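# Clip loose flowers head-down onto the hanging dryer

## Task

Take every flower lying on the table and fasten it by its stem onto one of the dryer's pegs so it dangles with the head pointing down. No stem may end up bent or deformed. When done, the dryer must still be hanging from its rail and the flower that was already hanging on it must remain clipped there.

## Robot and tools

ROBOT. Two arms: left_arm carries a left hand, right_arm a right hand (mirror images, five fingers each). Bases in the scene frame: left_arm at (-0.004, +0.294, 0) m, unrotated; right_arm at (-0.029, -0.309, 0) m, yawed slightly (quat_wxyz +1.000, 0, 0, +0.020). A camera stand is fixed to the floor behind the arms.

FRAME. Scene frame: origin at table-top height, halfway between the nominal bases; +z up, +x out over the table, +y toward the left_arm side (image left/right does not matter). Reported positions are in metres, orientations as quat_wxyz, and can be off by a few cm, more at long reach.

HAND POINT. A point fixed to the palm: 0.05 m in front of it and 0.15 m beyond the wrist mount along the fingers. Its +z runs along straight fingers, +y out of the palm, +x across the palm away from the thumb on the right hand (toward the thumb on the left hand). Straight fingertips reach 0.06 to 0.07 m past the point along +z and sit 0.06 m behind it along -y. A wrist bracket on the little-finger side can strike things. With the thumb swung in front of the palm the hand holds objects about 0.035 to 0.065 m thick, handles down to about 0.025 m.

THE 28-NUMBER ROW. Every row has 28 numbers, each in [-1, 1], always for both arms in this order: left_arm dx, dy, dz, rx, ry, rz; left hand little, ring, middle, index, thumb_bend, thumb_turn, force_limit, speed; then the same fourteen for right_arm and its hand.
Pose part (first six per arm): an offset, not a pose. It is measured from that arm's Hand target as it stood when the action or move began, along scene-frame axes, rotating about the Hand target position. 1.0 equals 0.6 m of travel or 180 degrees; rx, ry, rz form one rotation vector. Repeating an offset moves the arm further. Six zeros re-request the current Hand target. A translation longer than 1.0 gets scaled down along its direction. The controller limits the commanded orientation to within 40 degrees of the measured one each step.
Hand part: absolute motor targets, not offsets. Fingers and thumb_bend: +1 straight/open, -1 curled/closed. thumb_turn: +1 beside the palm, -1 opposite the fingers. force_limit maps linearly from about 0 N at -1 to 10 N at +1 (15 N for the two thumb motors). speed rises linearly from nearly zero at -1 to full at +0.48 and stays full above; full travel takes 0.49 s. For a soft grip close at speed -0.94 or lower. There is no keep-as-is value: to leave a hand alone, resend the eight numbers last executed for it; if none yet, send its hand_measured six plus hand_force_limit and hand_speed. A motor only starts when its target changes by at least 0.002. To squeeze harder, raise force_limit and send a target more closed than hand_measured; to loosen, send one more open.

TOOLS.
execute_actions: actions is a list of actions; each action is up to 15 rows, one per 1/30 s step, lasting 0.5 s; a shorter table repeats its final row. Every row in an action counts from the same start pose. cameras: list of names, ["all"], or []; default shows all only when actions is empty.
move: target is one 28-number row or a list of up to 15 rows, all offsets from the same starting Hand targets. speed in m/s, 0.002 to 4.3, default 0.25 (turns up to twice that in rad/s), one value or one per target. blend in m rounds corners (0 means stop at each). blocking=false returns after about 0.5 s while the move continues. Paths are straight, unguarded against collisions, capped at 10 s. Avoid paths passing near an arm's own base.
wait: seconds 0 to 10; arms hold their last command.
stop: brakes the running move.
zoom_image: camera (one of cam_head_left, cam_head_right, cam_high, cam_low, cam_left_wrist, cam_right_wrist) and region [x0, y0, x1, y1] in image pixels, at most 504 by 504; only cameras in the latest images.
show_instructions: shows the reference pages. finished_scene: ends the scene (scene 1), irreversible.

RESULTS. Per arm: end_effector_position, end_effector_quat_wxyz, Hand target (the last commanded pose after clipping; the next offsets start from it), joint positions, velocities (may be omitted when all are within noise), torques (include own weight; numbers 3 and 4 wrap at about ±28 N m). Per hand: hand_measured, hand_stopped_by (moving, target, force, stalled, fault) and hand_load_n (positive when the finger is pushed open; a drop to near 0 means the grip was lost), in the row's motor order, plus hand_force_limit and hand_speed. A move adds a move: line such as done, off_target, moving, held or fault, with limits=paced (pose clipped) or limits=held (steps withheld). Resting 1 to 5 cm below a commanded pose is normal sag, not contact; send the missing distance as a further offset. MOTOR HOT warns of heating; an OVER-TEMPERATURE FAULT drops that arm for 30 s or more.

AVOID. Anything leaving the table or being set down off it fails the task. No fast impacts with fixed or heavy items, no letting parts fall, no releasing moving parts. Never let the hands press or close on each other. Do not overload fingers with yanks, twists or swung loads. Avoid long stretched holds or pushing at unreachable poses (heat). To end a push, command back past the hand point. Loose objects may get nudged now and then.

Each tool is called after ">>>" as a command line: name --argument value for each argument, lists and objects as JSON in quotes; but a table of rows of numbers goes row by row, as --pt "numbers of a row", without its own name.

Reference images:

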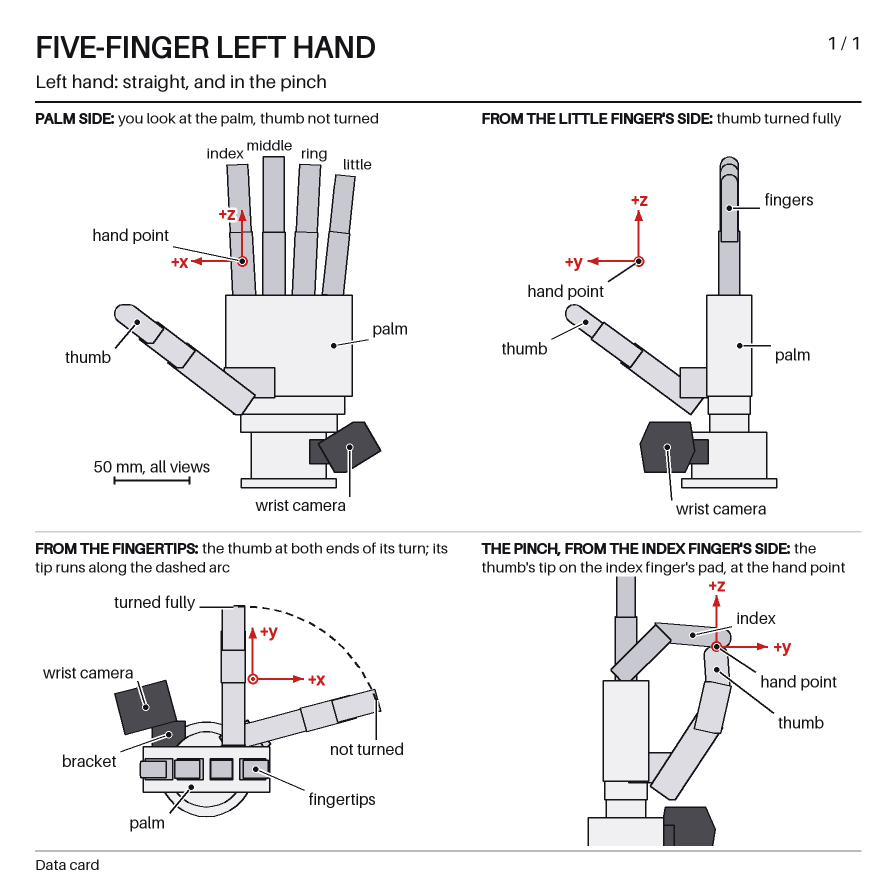

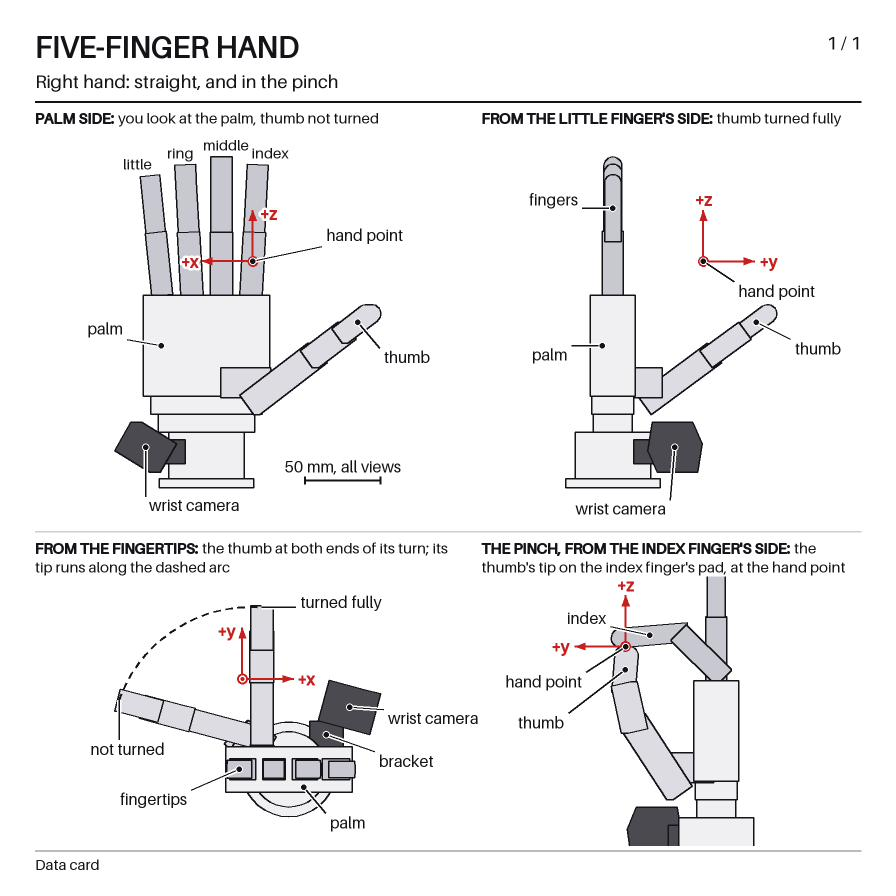

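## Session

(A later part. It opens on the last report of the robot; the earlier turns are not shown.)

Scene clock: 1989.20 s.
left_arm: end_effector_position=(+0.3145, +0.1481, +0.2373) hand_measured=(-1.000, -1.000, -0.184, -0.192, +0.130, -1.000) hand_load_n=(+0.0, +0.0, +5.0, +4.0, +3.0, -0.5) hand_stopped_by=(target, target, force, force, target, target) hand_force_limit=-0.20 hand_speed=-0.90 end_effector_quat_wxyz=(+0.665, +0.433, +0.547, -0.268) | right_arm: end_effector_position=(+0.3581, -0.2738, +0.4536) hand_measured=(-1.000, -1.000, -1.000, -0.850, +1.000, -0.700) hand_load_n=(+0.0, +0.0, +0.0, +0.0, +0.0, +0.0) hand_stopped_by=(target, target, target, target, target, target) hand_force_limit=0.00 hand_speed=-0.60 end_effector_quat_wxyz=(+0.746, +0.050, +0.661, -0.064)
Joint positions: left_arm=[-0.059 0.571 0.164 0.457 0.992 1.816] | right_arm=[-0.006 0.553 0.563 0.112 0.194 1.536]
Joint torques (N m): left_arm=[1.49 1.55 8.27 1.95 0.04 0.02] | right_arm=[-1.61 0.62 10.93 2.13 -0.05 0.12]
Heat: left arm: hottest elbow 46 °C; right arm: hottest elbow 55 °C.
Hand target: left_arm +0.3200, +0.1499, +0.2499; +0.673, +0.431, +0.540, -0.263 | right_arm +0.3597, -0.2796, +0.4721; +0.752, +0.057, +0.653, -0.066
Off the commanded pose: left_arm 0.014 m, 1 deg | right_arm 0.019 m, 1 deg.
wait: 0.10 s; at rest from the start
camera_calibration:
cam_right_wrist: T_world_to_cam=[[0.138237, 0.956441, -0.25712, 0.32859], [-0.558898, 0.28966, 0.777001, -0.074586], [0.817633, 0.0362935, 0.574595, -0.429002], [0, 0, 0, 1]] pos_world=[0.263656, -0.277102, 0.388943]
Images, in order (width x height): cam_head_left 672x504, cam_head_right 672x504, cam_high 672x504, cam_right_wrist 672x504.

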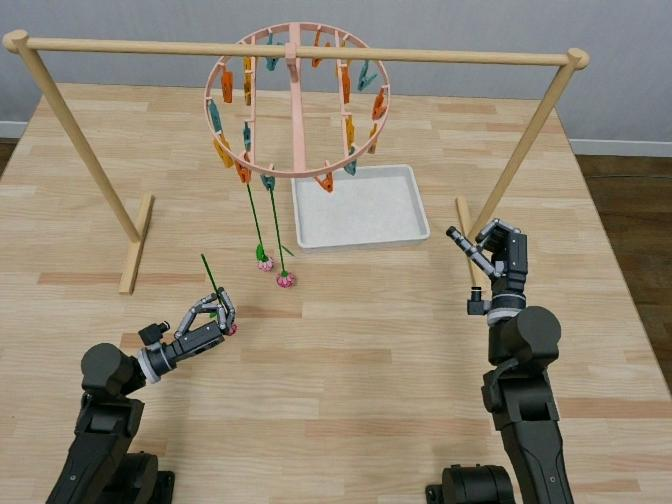

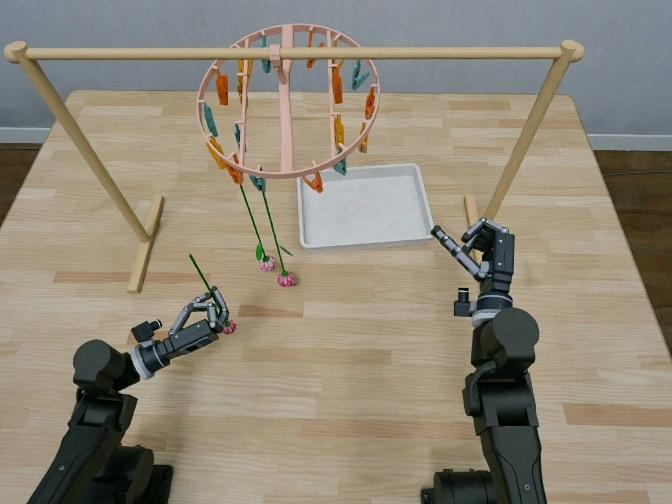

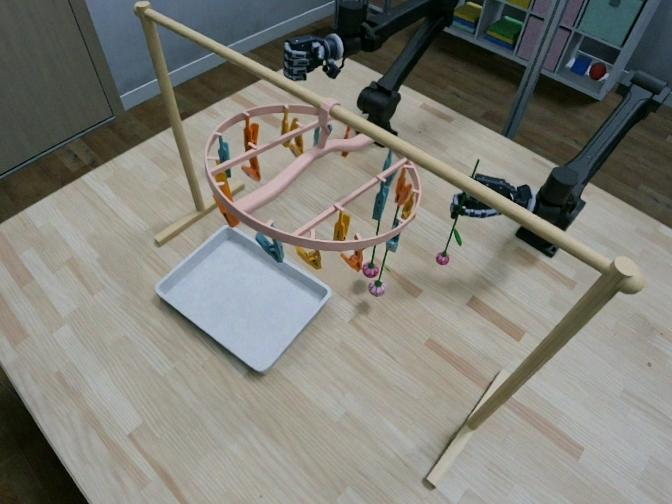

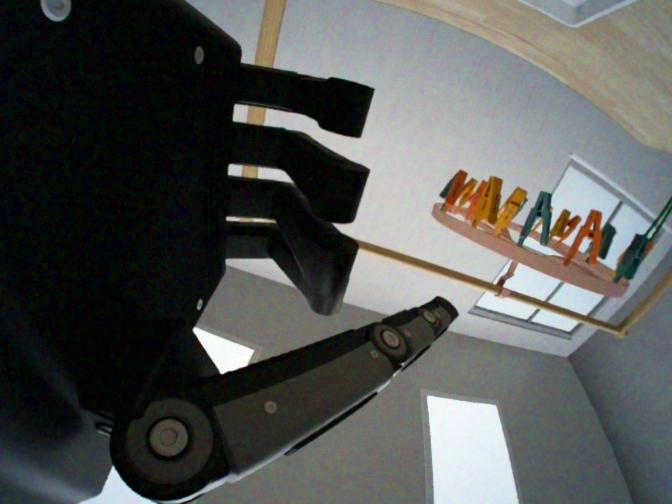

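>>> move --pt "0 0 0 0 0 0 -1 -1 -0.5 -0.5 0.13 -1 -0.2 -0.9 -0.0412 0.1243 -0.1202 0 0 -0.0278 -1 -1 -1 -0.35 1.0 -0.7 0.0 -0.6" --pt "0 0 0 0 0 0 -1 -1 -0.5 -0.5 0.13 -1 -0.2 -0.9 0.0172 0.341 -0.1618 0 0 -0.0278 -1 -1 -1 -0.35 1.0 -0.7 0.0 -0.6" --speed 0.15 --cameras '["cam_head_left", "cam_head_right", "cam_right_wrist"]'

Scene clock: 2007.33 s.
left_arm: end_effector_position=(+0.3145, +0.1481, +0.2373) hand_measured=(-1.000, -1.000, -0.184, -0.192, +0.130, -1.000) hand_load_n=(+0.0, +0.0, +5.0, +4.5, +3.0, -0.5) hand_stopped_by=(target, target, force, force, target, target) hand_force_limit=-0.20 hand_speed=-0.90 end_effector_quat_wxyz=(+0.665, +0.433, +0.547, -0.268) | right_arm: end_effector_position=(+0.3646, -0.0880, +0.3446) hand_measured=(-1.000, -1.000, -1.000, -0.350, +1.000, -0.700) hand_load_n=(+0.0, +0.0, +0.0, +0.0, +0.0, +0.0) hand_stopped_by=(target, target, target, target, target, target) hand_force_limit=0.00 hand_speed=-0.60 end_effector_quat_wxyz=(+0.735, +0.071, +0.664, -0.117)
Joint positions: left_arm=[-0.059 0.571 0.164 0.457 0.992 1.816] | right_arm=[0.79 1.072 0.468 0.839 1.084 1.311]
Joint torques (N m): left_arm=[1.55 1.55 8.28 1.96 0.04 0.02] | right_arm=[-0.26 -2.78 11.07 2.78 -0.04 0.01]
Heat: left arm: hottest elbow 47 °C; right arm: hottest elbow 55 °C.
Hand target: left_arm +0.3200, +0.1499, +0.2500; +0.673, +0.431, +0.540, -0.263 | right_arm +0.3701, -0.0750, +0.3751; +0.748, +0.086, +0.650, -0.099
Off the commanded pose: left_arm 0.014 m, 1 deg | right_arm 0.034 m, 3 deg.
move: off_target (left_arm, right_arm)
camera_calibration:
cam_right_wrist: T_world_to_cam=[[0.234632, 0.92604, -0.29563, 0.0974209], [-0.507489, 0.376077, 0.775255, -0.0506623], [0.829098, -0.0318701, 0.558195, -0.382836], [0, 0, 0, 1]] pos_world=[0.268839, -0.0833638, 0.281774]
Images, in order (width x height): cam_head_left 672x504, cam_head_right 672x504, cam_right_wrist 672x504.

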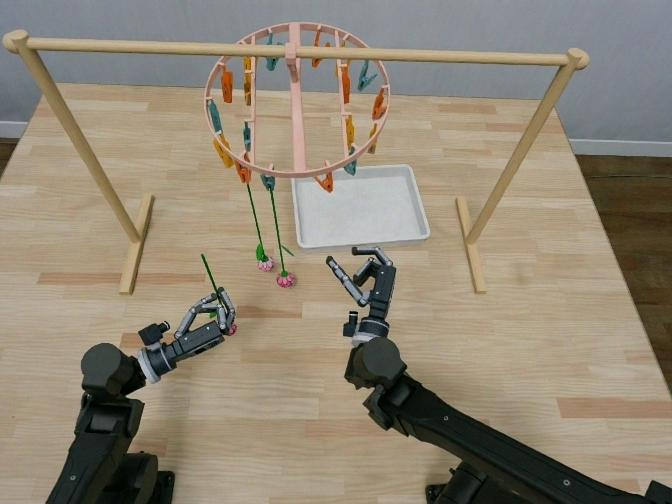

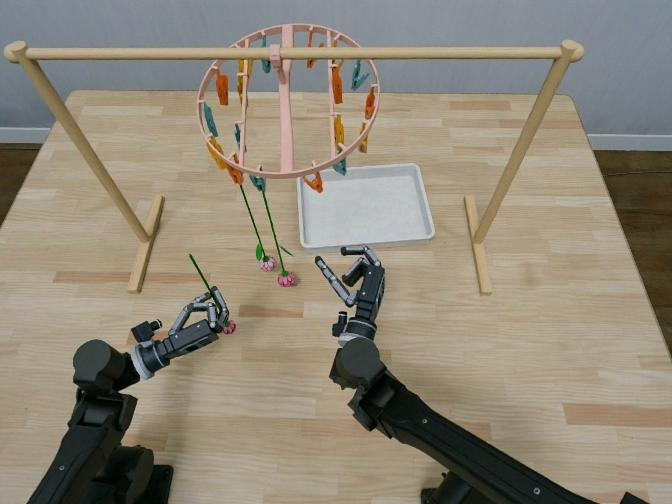

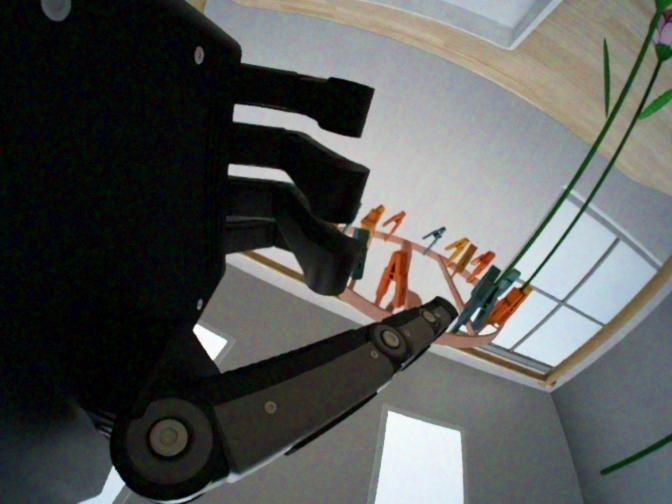

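>>> move --target '[0,0,0,0,0,0,-1,-1,-0.5,-0.5,0.13,-1,-0.2,-0.9,0.1500,0.0517,0.008,0,0,0,-1,-1,-1,-0.35,1.0,-0.7,0.0,-0.6]' --speed 0.1 --cameras '["cam_head_left", "cam_head_right", "cam_right_wrist", "cam_low"]'

Scene clock: 2019.30 s.
left_arm: end_effector_position=(+0.3145, +0.1481, +0.2373) hand_measured=(-1.000, -1.000, -0.184, -0.192, +0.130, -1.000) hand_load_n=(+0.0, +0.0, +5.0, +4.0, +3.0, -0.5) hand_stopped_by=(target, target, force, force, target, target) hand_force_limit=-0.20 hand_speed=-0.90 end_effector_quat_wxyz=(+0.665, +0.433, +0.547, -0.268) | right_arm: end_effector_position=(+0.4455, -0.0463, +0.3552) hand_measured=(-1.000, -1.000, -1.000, -0.350, +1.000, -0.700) hand_load_n=(+0.0, +0.0, +0.0, +0.0, +0.0, -0.5) hand_stopped_by=(target, target, target, target, target, target) hand_force_limit=0.00 hand_speed=-0.60 end_effector_quat_wxyz=(+0.740, +0.068, +0.661, -0.107)
Joint positions: left_arm=[-0.059 0.571 0.164 0.457 0.992 1.816] | right_arm=[0.696 1.311 0.682 0.84 0.972 1.355]
Joint torques (N m): left_arm=[1.61 1.55 8.28 1.96 0.04 0.02] | right_arm=[-1.61 -6.77 10.86 1.8 -0.13 0.13]
Heat: left arm: hottest elbow 48 °C; right arm: hottest elbow 55 °C.
Hand target: left_arm +0.3200, +0.1499, +0.2500; +0.673, +0.431, +0.540, -0.263 | right_arm +0.4602, -0.0441, +0.3800; +0.748, +0.086, +0.650, -0.099
Off the commanded pose: left_arm 0.014 m, 1 deg | right_arm 0.029 m, 3 deg.
move: off_target (left_arm, right_arm)
camera_calibration:
cam_right_wrist: T_world_to_cam=[[0.218508, 0.932784, -0.286649, 0.0472838], [-0.523163, 0.359943, 0.772491, -0.0263229], [0.823744, -0.0188309, 0.566649, -0.454556], [0, 0, 0, 1]] pos_world=[0.350335, -0.0431905, 0.291462]
Images, in order (width x height): cam_head_left 672x504, cam_head_right 672x504, cam_low 672x504, cam_right_wrist 672x504.

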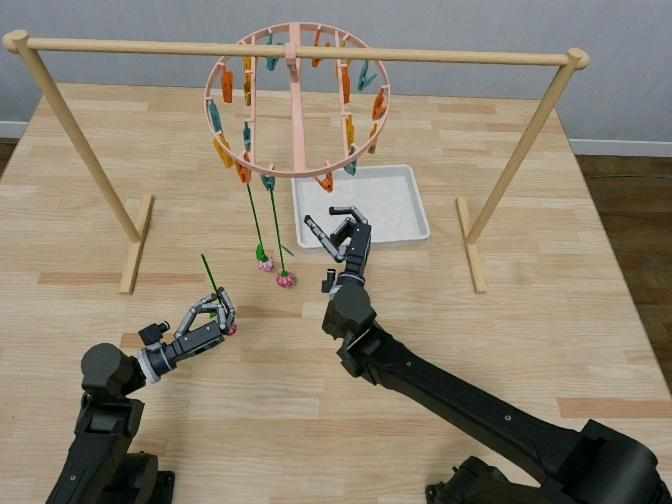

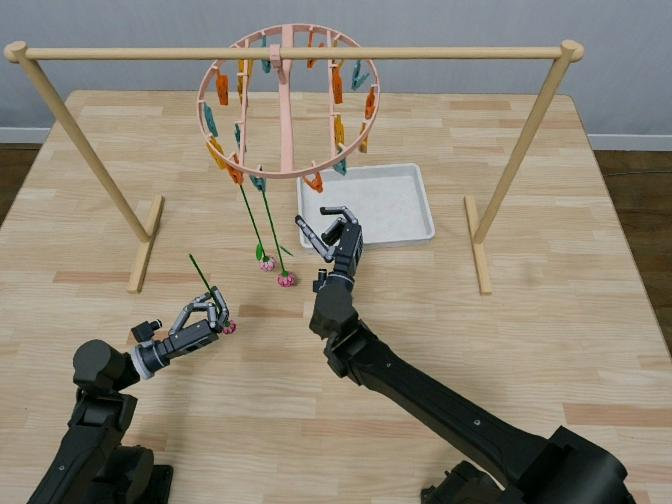

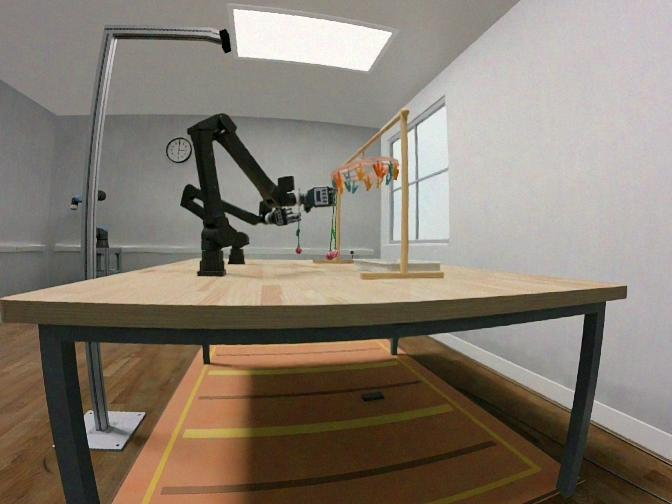

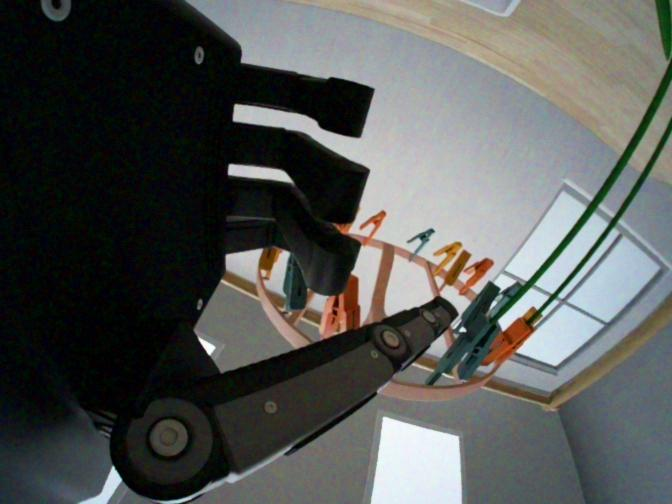

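>>> zoom_image --camera "cam_right_wrist" --region '[250, 180, 550, 405]'

>>> zoom_image --camera "cam_head_left" --region '[235, 130, 415, 270]'

Scaled by 1.680 from the camera's 672x504 image, which has a finer 960x720 frame.

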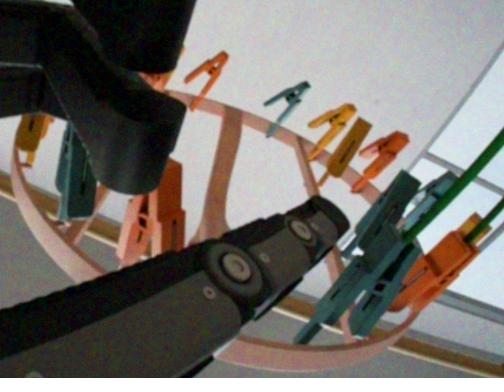

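Scaled by 2.800 from the camera's 672x504 image, which has a finer 960x720 frame.

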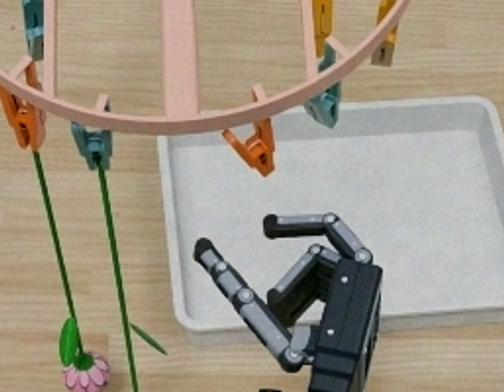

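>>> move --target '[0,0,0,0,0,0,-1,-1,-0.5,-0.5,0.13,-1,-0.2,-0.9,0.030,-0.0117,0.005,0,0,0,-1,-1,-1,-0.35,1.0,-0.7,0.0,-0.6]' --speed 0.1 --cameras '["cam_head_left", "cam_head_right", "cam_right_wrist"]'

Scene clock: 2065.77 s.
left_arm: end_effector_position=(+0.3145, +0.1481, +0.2373) hand_measured=(-1.000, -1.000, -0.184, -0.192, +0.130, -1.000) hand_load_n=(+0.0, +0.0, +5.0, +4.0, +3.0, -0.5) hand_stopped_by=(target, target, force, force, target, target) hand_force_limit=-0.20 hand_speed=-0.90 end_effector_quat_wxyz=(+0.665, +0.433, +0.547, -0.268) | right_arm: end_effector_position=(+0.4632, -0.0531, +0.3581) hand_measured=(-1.000, -1.000, -1.000, -0.350, +1.000, -0.700) hand_load_n=(+0.0, +0.0, +0.0, +0.0, +0.0, +0.0) hand_stopped_by=(target, target, target, target, target, target) hand_force_limit=0.00 hand_speed=-0.60 end_effector_quat_wxyz=(+0.740, +0.069, +0.661, -0.106)
Joint positions: left_arm=[-0.059 0.571 0.164 0.457 0.992 1.816] | right_arm=[0.652 1.328 0.71 0.816 0.93 1.373]
Joint torques (N m): left_arm=[1.55 1.67 8.28 1.96 0.05 0.02] | right_arm=[-1.32 -6.18 11.33 2.11 -0.12 0.09]
Heat: left arm: hottest elbow 49 °C; right arm: hottest elbow 56 °C.
Hand target: left_arm +0.3200, +0.1499, +0.2500; +0.673, +0.431, +0.540, -0.263 | right_arm +0.4781, -0.0512, +0.3830; +0.748, +0.086, +0.650, -0.099
Off the commanded pose: left_arm 0.014 m, 1 deg | right_arm 0.029 m, 3 deg.
move: off_target (left_arm, right_arm)
camera_calibration:
cam_right_wrist: T_world_to_cam=[[0.219174, 0.933307, -0.28443, 0.0494174], [-0.522994, 0.35848, 0.773285, -0.017279], [0.823675, -0.020729, 0.566684, -0.471063], [0, 0, 0, 1]] pos_world=[0.368135, -0.0496921, 0.294361]
Images, in order (width x height): cam_head_left 672x504, cam_head_right 672x504, cam_right_wrist 672x504.

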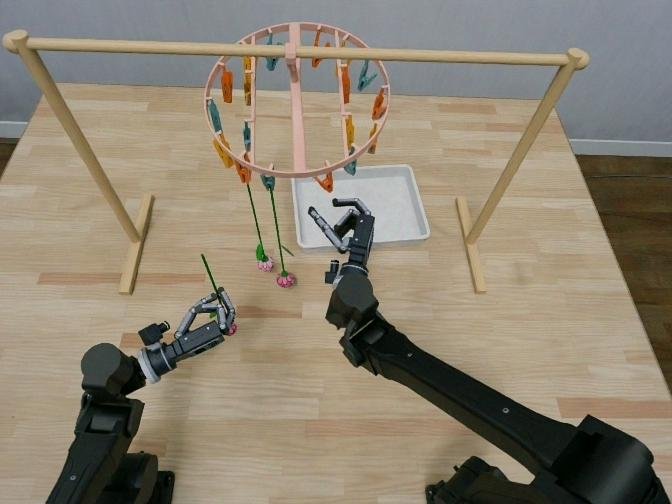

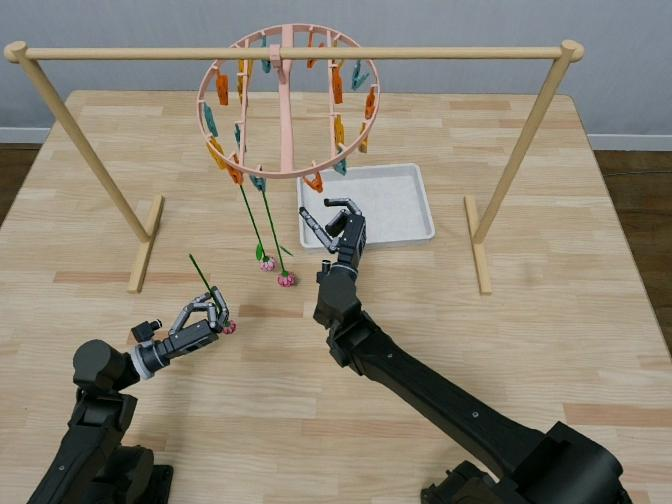

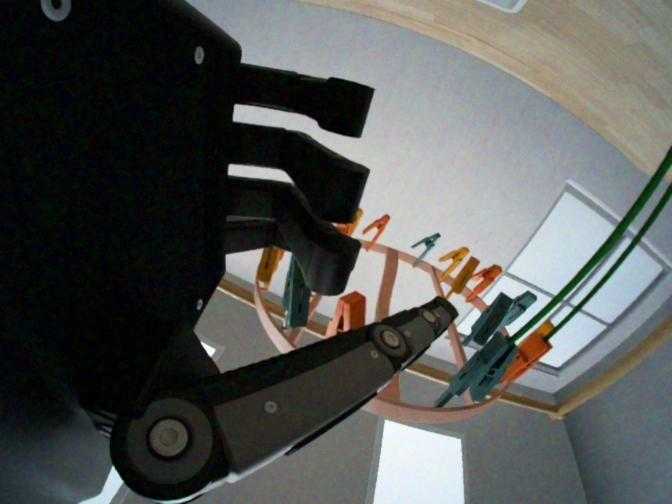

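>>> zoom_image --camera "cam_head_left" --region '[275, 150, 395, 240]'

>>> zoom_image --camera "cam_right_wrist" --region '[250, 210, 450, 360]'

Scaled by 4.200 from the camera's 672x504 image, which has a finer 960x720 frame.

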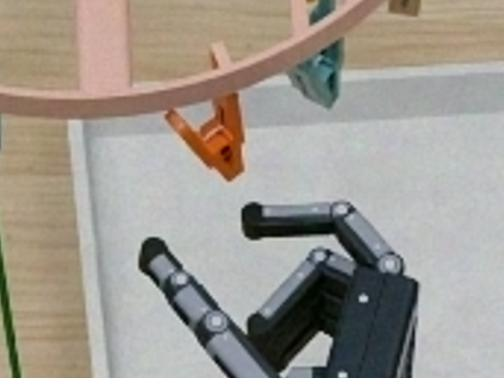

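Scaled by 2.520 from the camera's 672x504 image, which has a finer 960x720 frame.

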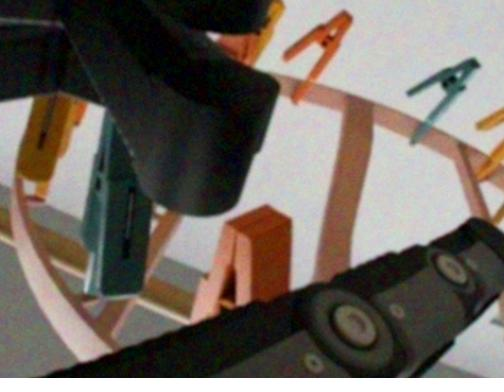

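>>> move --target '[0,0,0,0,0,0,-1,-1,-0.5,-0.5,0.13,-1,-0.2,-0.9,0.0,-0.010,0.05,0,0,0,-1,-1,-1,-0.35,1.0,-0.7,0.0,-0.6]' --speed 0.06 --cameras '["cam_head_left", "cam_head_right", "cam_right_wrist"]'

>>> zoom_image --camera "cam_head_left" --region '[275, 150, 395, 240]'

Scene clock: 2079.47 s.
left_arm: end_effector_position=(+0.3145, +0.1481, +0.2373) hand_measured=(-1.000, -1.000, -0.184, -0.192, +0.130, -1.000) hand_load_n=(+0.0, +0.0, +5.0, +4.0, +2.5, -0.5) hand_stopped_by=(target, target, force, force, target, target) hand_force_limit=-0.20 hand_speed=-0.90 end_effector_quat_wxyz=(+0.665, +0.433, +0.547, -0.268) | right_arm: end_effector_position=(+0.4687, -0.0537, +0.3721) hand_measured=(-1.000, -1.000, -1.000, -0.350, +1.000, -0.700) hand_load_n=(+0.0, +0.0, +0.0, +0.0, +0.0, +0.0) hand_stopped_by=(target, target, target, target, target, target) hand_force_limit=0.00 hand_speed=-0.60 end_effector_quat_wxyz=(+0.733, +0.061, +0.668, -0.112)
Joint positions: left_arm=[-0.059 0.571 0.164 0.457 0.992 1.816] | right_arm=[0.642 1.296 0.745 0.717 0.918 1.377]
Joint torques (N m): left_arm=[1.49 1.61 8.28 1.98 0.05 0.02] | right_arm=[-1.85 -7.88 11.63 2.4 -0.14 0.12]
Heat: left arm: hottest elbow 49 °C; right arm: hottest elbow 57 °C.
Hand target: left_arm +0.3200, +0.1499, +0.2500; +0.673, +0.431, +0.540, -0.263 | right_arm +0.4781, -0.0572, +0.4131; +0.748, +0.086, +0.650, -0.099
Off the commanded pose: left_arm 0.014 m, 1 deg | right_arm 0.042 m, 4 deg.
move: off_target (left_arm, right_arm)
camera_calibration:
cam_right_wrist: T_world_to_cam=[[0.21189, 0.928472, -0.305028, 0.0635628], [-0.506603, 0.371258, 0.778152, -0.033753], [0.835737, -0.0103551, 0.549033, -0.481998], [0, 0, 0, 1]] pos_world=[0.372256, -0.0514764, 0.310286]
Images, in order (width x height): cam_head_left 672x504, cam_head_right 672x504, cam_right_wrist 672x504.

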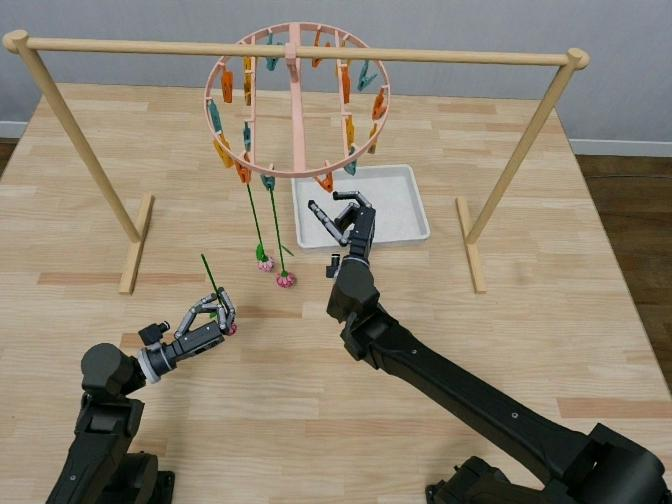

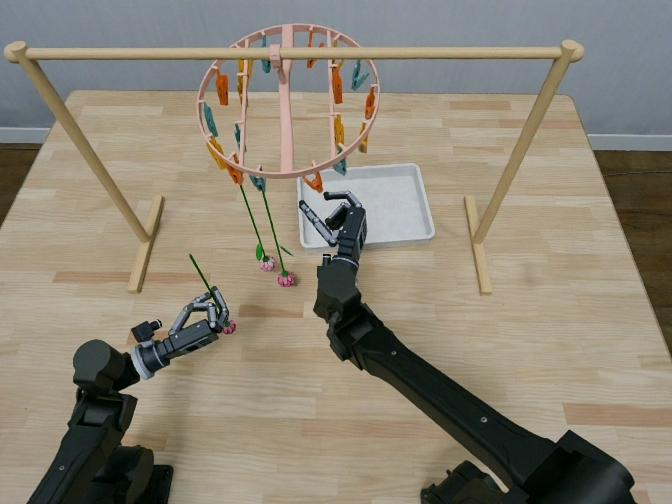

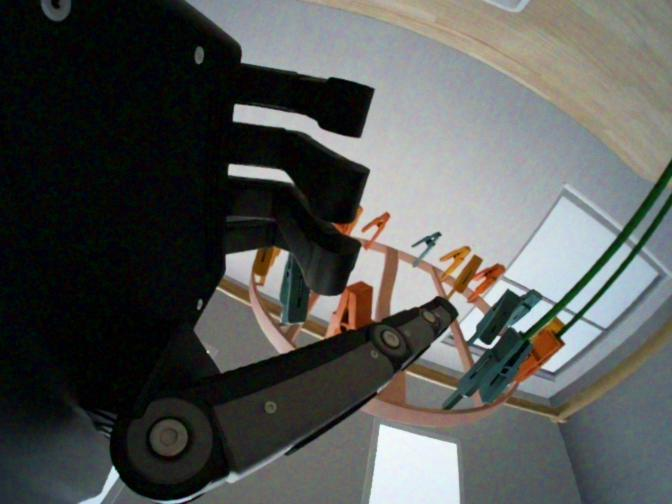

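Scaled by 4.200 from the camera's 672x504 image, which has a finer 960x720 frame.

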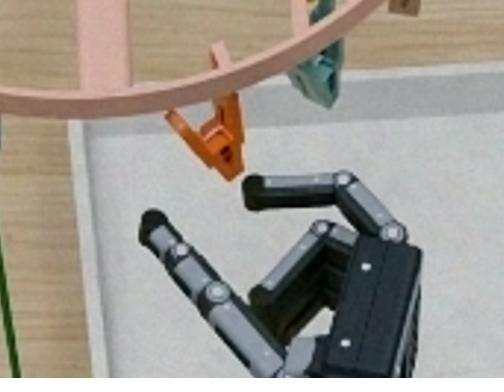

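>>> move --target '[0,0,0,0,0,0,-1,-1,-0.5,-0.5,0.13,-1,-0.2,-0.9,-0.0083,-0.0167,0.02,0,0,0,-1,-1,-1,-0.35,1.0,-0.7,0.0,-0.6]' --speed 0.06 --cameras '["cam_head_left", "cam_head_right", "cam_right_wrist"]'

>>> zoom_image --camera "cam_head_left" --region '[275, 150, 395, 240]'

Scene clock: 2083.77 s.
left_arm: end_effector_position=(+0.3145, +0.1481, +0.2373) hand_measured=(-1.000, -1.000, -0.184, -0.192, +0.130, -1.000) hand_load_n=(+0.5, +0.0, +5.0, +4.5, +3.0, -0.5) hand_stopped_by=(target, target, force, force, target, target) hand_force_limit=-0.20 hand_speed=-0.90 end_effector_quat_wxyz=(+0.665, +0.433, +0.547, -0.268) | right_arm: end_effector_position=(+0.4657, -0.0622, +0.3832) hand_measured=(-1.000, -1.000, -1.000, -0.350, +1.000, -0.700) hand_load_n=(+0.5, +0.0, +0.0, +0.0, +0.0, -0.5) hand_stopped_by=(target, target, target, target, target, target) hand_force_limit=0.00 hand_speed=-0.60 end_effector_quat_wxyz=(+0.733, +0.061, +0.668, -0.113)
Joint positions: left_arm=[-0.059 0.571 0.164 0.457 0.992 1.816] | right_arm=[0.629 1.255 0.745 0.671 0.906 1.382]
Joint torques (N m): left_arm=[1.55 1.55 8.28 1.98 0.04 0.02] | right_arm=[-2.67 -7.36 11.32 1.77 -0.13 0.11]
Heat: left arm: hottest elbow 49 °C; right arm: hottest elbow 58 °C.
Hand target: left_arm +0.3200, +0.1499, +0.2500; +0.673, +0.431, +0.540, -0.263 | right_arm +0.4731, -0.0671, +0.4251; +0.748, +0.086, +0.650, -0.099
Off the commanded pose: left_arm 0.014 m, 1 deg | right_arm 0.043 m, 4 deg.
move: off_target (left_arm, right_arm)
camera_calibration:
cam_right_wrist: T_world_to_cam=[[0.21165, 0.928431, -0.30532, 0.0758316], [-0.505599, 0.371358, 0.778758, -0.0414836], [0.836406, -0.0104547, 0.548011, -0.485627], [0, 0, 0, 1]] pos_world=[0.369157, -0.0600762, 0.321588]
Images, in order (width x height): cam_head_left 672x504, cam_head_right 672x504, cam_right_wrist 672x504.

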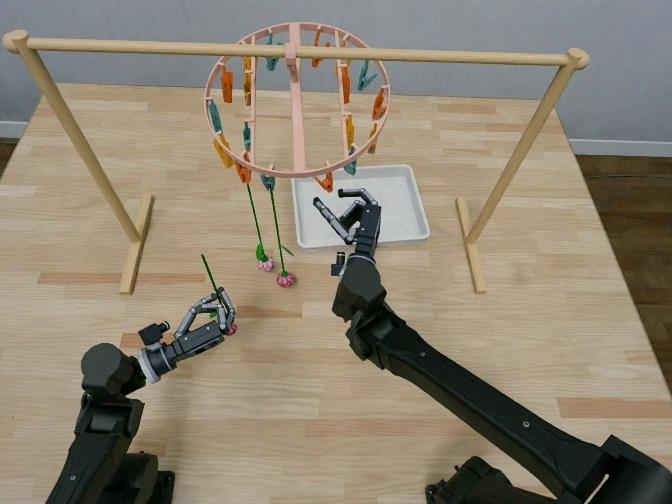

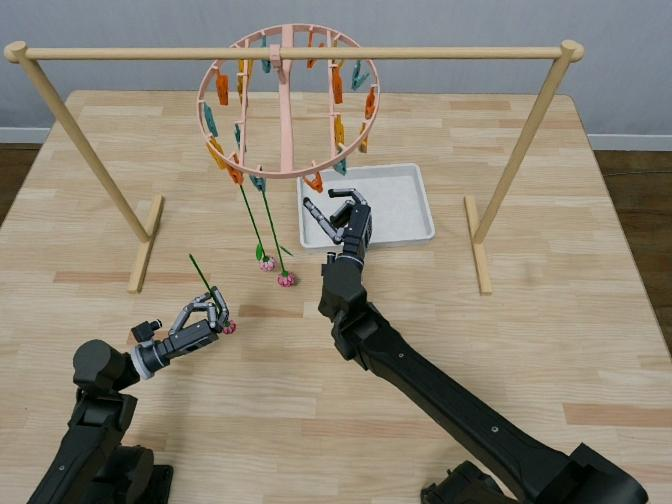

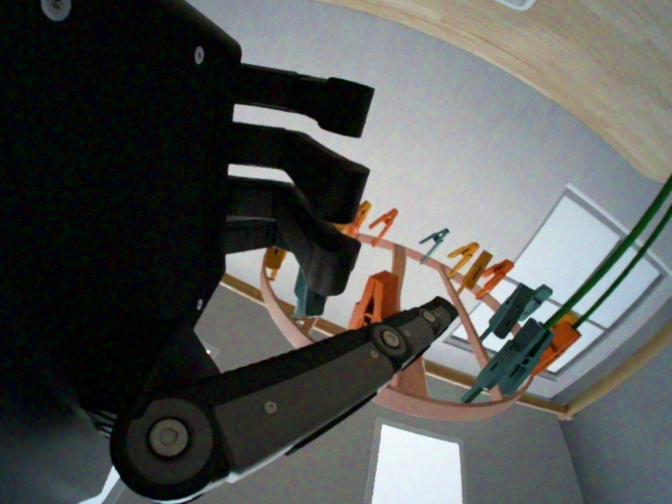

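Scaled by 4.200 from the camera's 672x504 image, which has a finer 960x720 frame.

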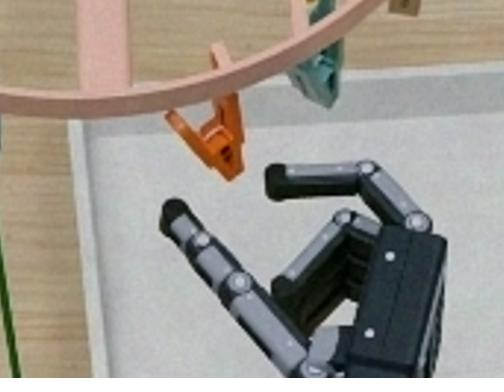

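>>> move --target '[0,0,0,0,0,0,-1,-1,-0.5,-0.5,0.13,-1,-0.2,-0.9,-0.003,0.003,0.068,0,0,0,-1,-1,-1,-0.35,1.0,-0.7,0.0,-0.6]' --speed 0.05 --cameras '["cam_head_left", "cam_head_right", "cam_right_wrist"]'

>>> zoom_image --camera "cam_head_left" --region '[275, 150, 395, 240]'

>>> zoom_image --camera "cam_right_wrist" --region '[280, 180, 540, 375]'

Scene clock: 2094.00 s.
left_arm: end_effector_position=(+0.3145, +0.1481, +0.2373) hand_measured=(-1.000, -1.000, -0.184, -0.192, +0.130, -1.000) hand_load_n=(+0.0, +0.0, +5.0, +4.5, +3.0, -0.5) hand_stopped_by=(target, target, force, force, target, target) hand_force_limit=-0.20 hand_speed=-0.90 end_effector_quat_wxyz=(+0.665, +0.433, +0.547, -0.268) | right_arm: end_effector_position=(+0.4668, -0.0619, +0.4188) hand_measured=(-1.000, -1.000, -1.000, -0.350, +1.000, -0.700) hand_load_n=(+0.0, +0.0, +0.0, +0.0, +0.0, -0.5) hand_stopped_by=(target, target, target, target, target, target) hand_force_limit=0.00 hand_speed=-0.60 end_effector_quat_wxyz=(+0.731, +0.060, +0.670, -0.114)
Joint positions: left_arm=[-0.059 0.571 0.164 0.457 0.992 1.816] | right_arm=[0.629 1.207 0.813 0.55 0.908 1.382]
Joint torques (N m): left_arm=[1.55 1.61 8.27 1.98 0.04 0.02] | right_arm=[-1.73 -7.41 12.53 1.95 0.05 0.07]
Heat: left arm: hottest elbow 49 °C; right arm: hottest elbow 60 °C.
Hand target: left_arm +0.3200, +0.1499, +0.2500; +0.673, +0.431, +0.540, -0.263 | right_arm +0.4714, -0.0653, +0.4658; +0.748, +0.086, +0.650, -0.099
Off the commanded pose: left_arm 0.014 m, 1 deg | right_arm 0.047 m, 5 deg.
move: off_target (left_arm, right_arm)
camera_calibration:
cam_right_wrist: T_world_to_cam=[[0.212448, 0.927233, -0.308391, 0.0870102], [-0.501695, 0.374325, 0.779861, -0.0709282], [0.838551, -0.0109623, 0.544713, -0.50567], [0, 0, 0, 1]] pos_world=[0.369961, -0.0596718, 0.357592]
Images, in order (width x height): cam_head_left 672x504, cam_head_right 672x504, cam_right_wrist 672x504.

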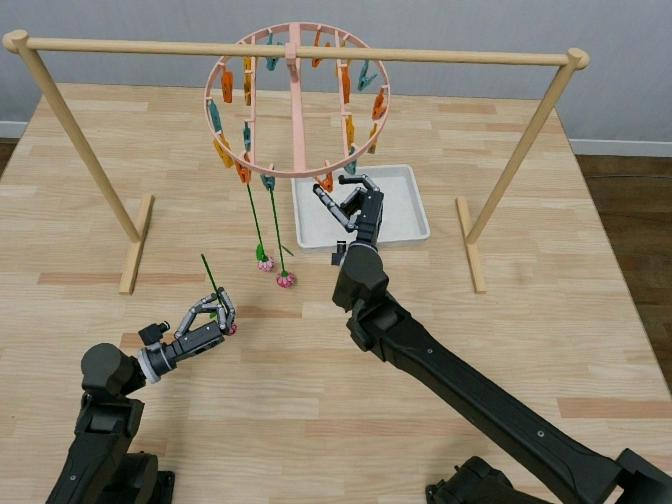

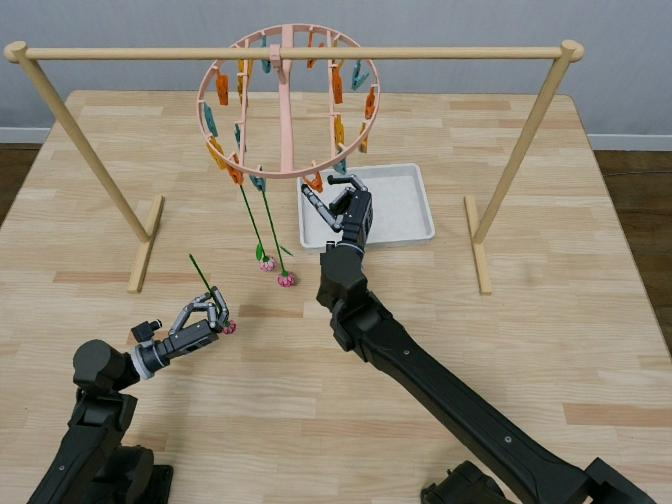

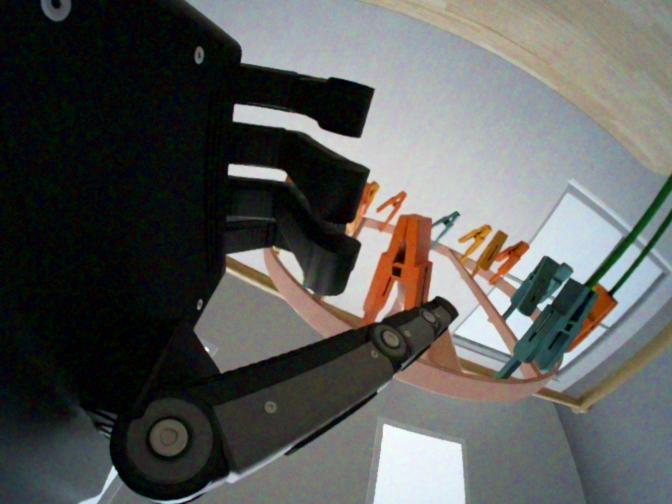

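Scaled by 4.200 from the camera's 672x504 image, which has a finer 960x720 frame.

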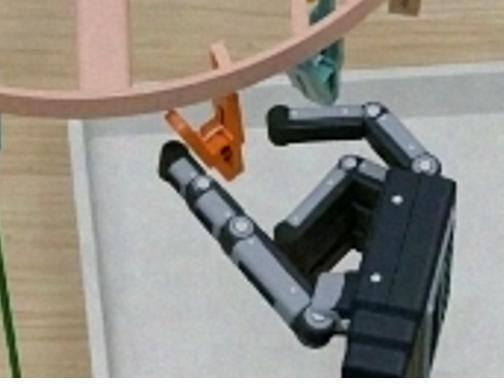

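Scaled by 1.938 from the camera's 672x504 image, which has a finer 960x720 frame.

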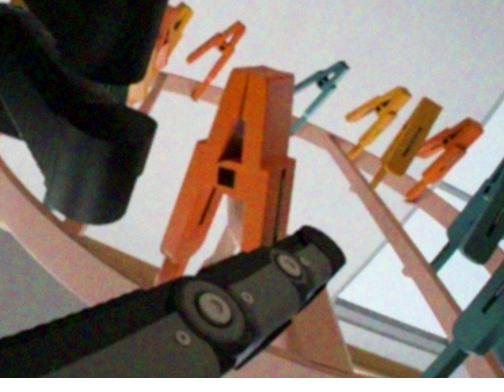

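>>> move --target '[0,0,0,0,0,0,-1,-1,-0.5,-0.5,0.13,-1,-0.2,-0.9,-0.0033,0.020,0.0133,0,0,0,-1,-1,-1,-0.35,1.0,-0.7,0.0,-0.6]' --speed 0.04 --cameras '["cam_head_left", "cam_right_wrist"]'

>>> zoom_image --camera "cam_head_left" --region '[275, 150, 395, 240]'

>>> zoom_image --camera "cam_right_wrist" --region '[280, 180, 540, 375]'

Scene clock: 2102.40 s.
left_arm: end_effector_position=(+0.3145, +0.1481, +0.2373) hand_measured=(-1.000, -1.000, -0.184, -0.192, +0.130, -1.000) hand_load_n=(+0.0, +0.0, +5.0, +4.5, +2.5, -0.5) hand_stopped_by=(target, target, force, force, target, target) hand_force_limit=-0.20 hand_speed=-0.90 end_effector_quat_wxyz=(+0.665, +0.433, +0.547, -0.268) | right_arm: end_effector_position=(+0.4689, -0.0637, +0.4329) hand_measured=(-1.000, -1.000, -1.000, -0.350, +1.000, -0.700) hand_load_n=(+0.0, +0.0, +0.0, -0.5, +0.0, +0.0) hand_stopped_by=(target, target, target, target, target, target) hand_force_limit=0.00 hand_speed=-0.60 end_effector_quat_wxyz=(+0.733, +0.074, +0.666, -0.117)
Joint positions: left_arm=[-0.059 0.571 0.164 0.457 0.992 1.816] | right_arm=[0.632 1.207 0.843 0.538 0.934 1.382]
Joint torques (N m): left_arm=[1.49 1.55 8.28 1.96 0.04 0.02] | right_arm=[0.73 -7.12 12.49 1.77 0.02 0]
Heat: left arm: hottest elbow 50 °C; right arm: hottest elbow 62 °C.
Hand target: left_arm +0.3200, +0.1499, +0.2500; +0.673, +0.431, +0.540, -0.263 | right_arm +0.4694, -0.0532, +0.4737; +0.748, +0.086, +0.650, -0.099
Off the commanded pose: left_arm 0.014 m, 1 deg | right_arm 0.042 m, 4 deg.
move: off_target (left_arm, right_arm)
camera_calibration:
cam_right_wrist: T_world_to_cam=[[0.236612, 0.926472, -0.292683, 0.074345], [-0.50192, 0.374483, 0.77964, -0.0800008], [0.83192, -0.0375684, 0.553623, -0.517584], [0, 0, 0, 1]] pos_world=[0.372844, -0.0583645, 0.370678]
Images, in order (width x height): cam_head_left 672x504, cam_right_wrist 672x504.

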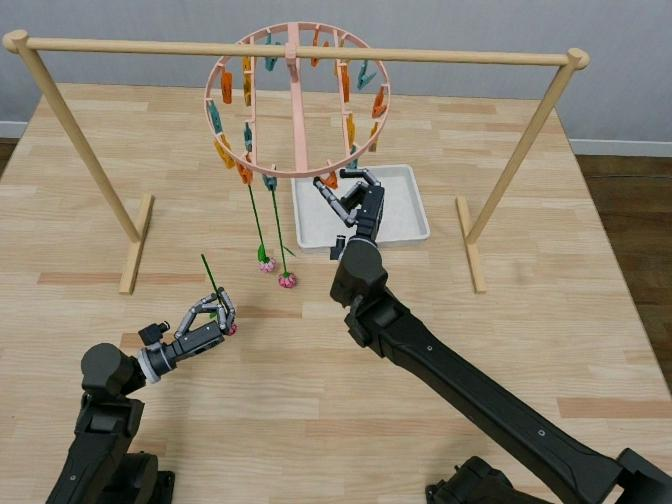

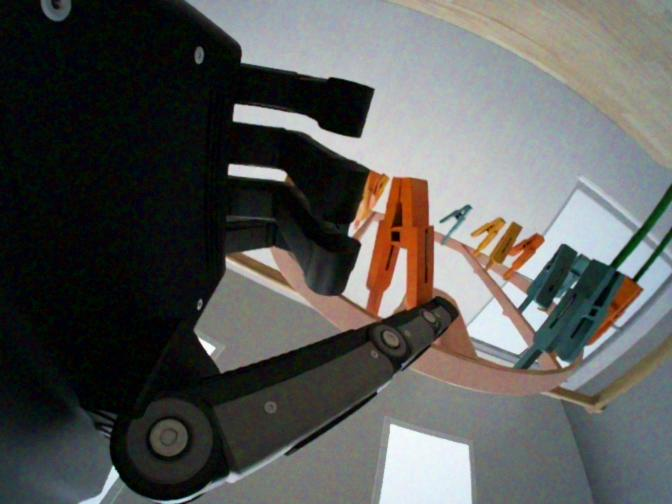

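Scaled by 4.200 from the camera's 672x504 image, which has a finer 960x720 frame.

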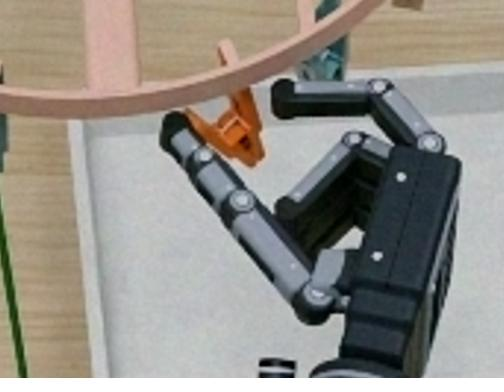

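Scaled by 1.938 from the camera's 672x504 image, which has a finer 960x720 frame.

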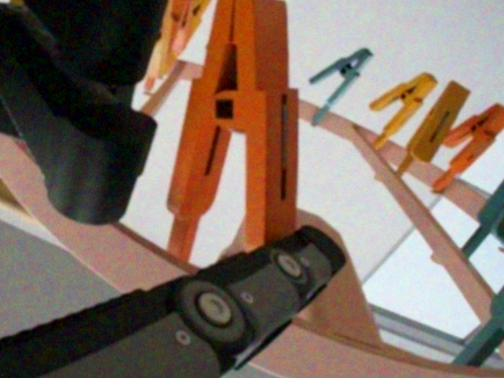

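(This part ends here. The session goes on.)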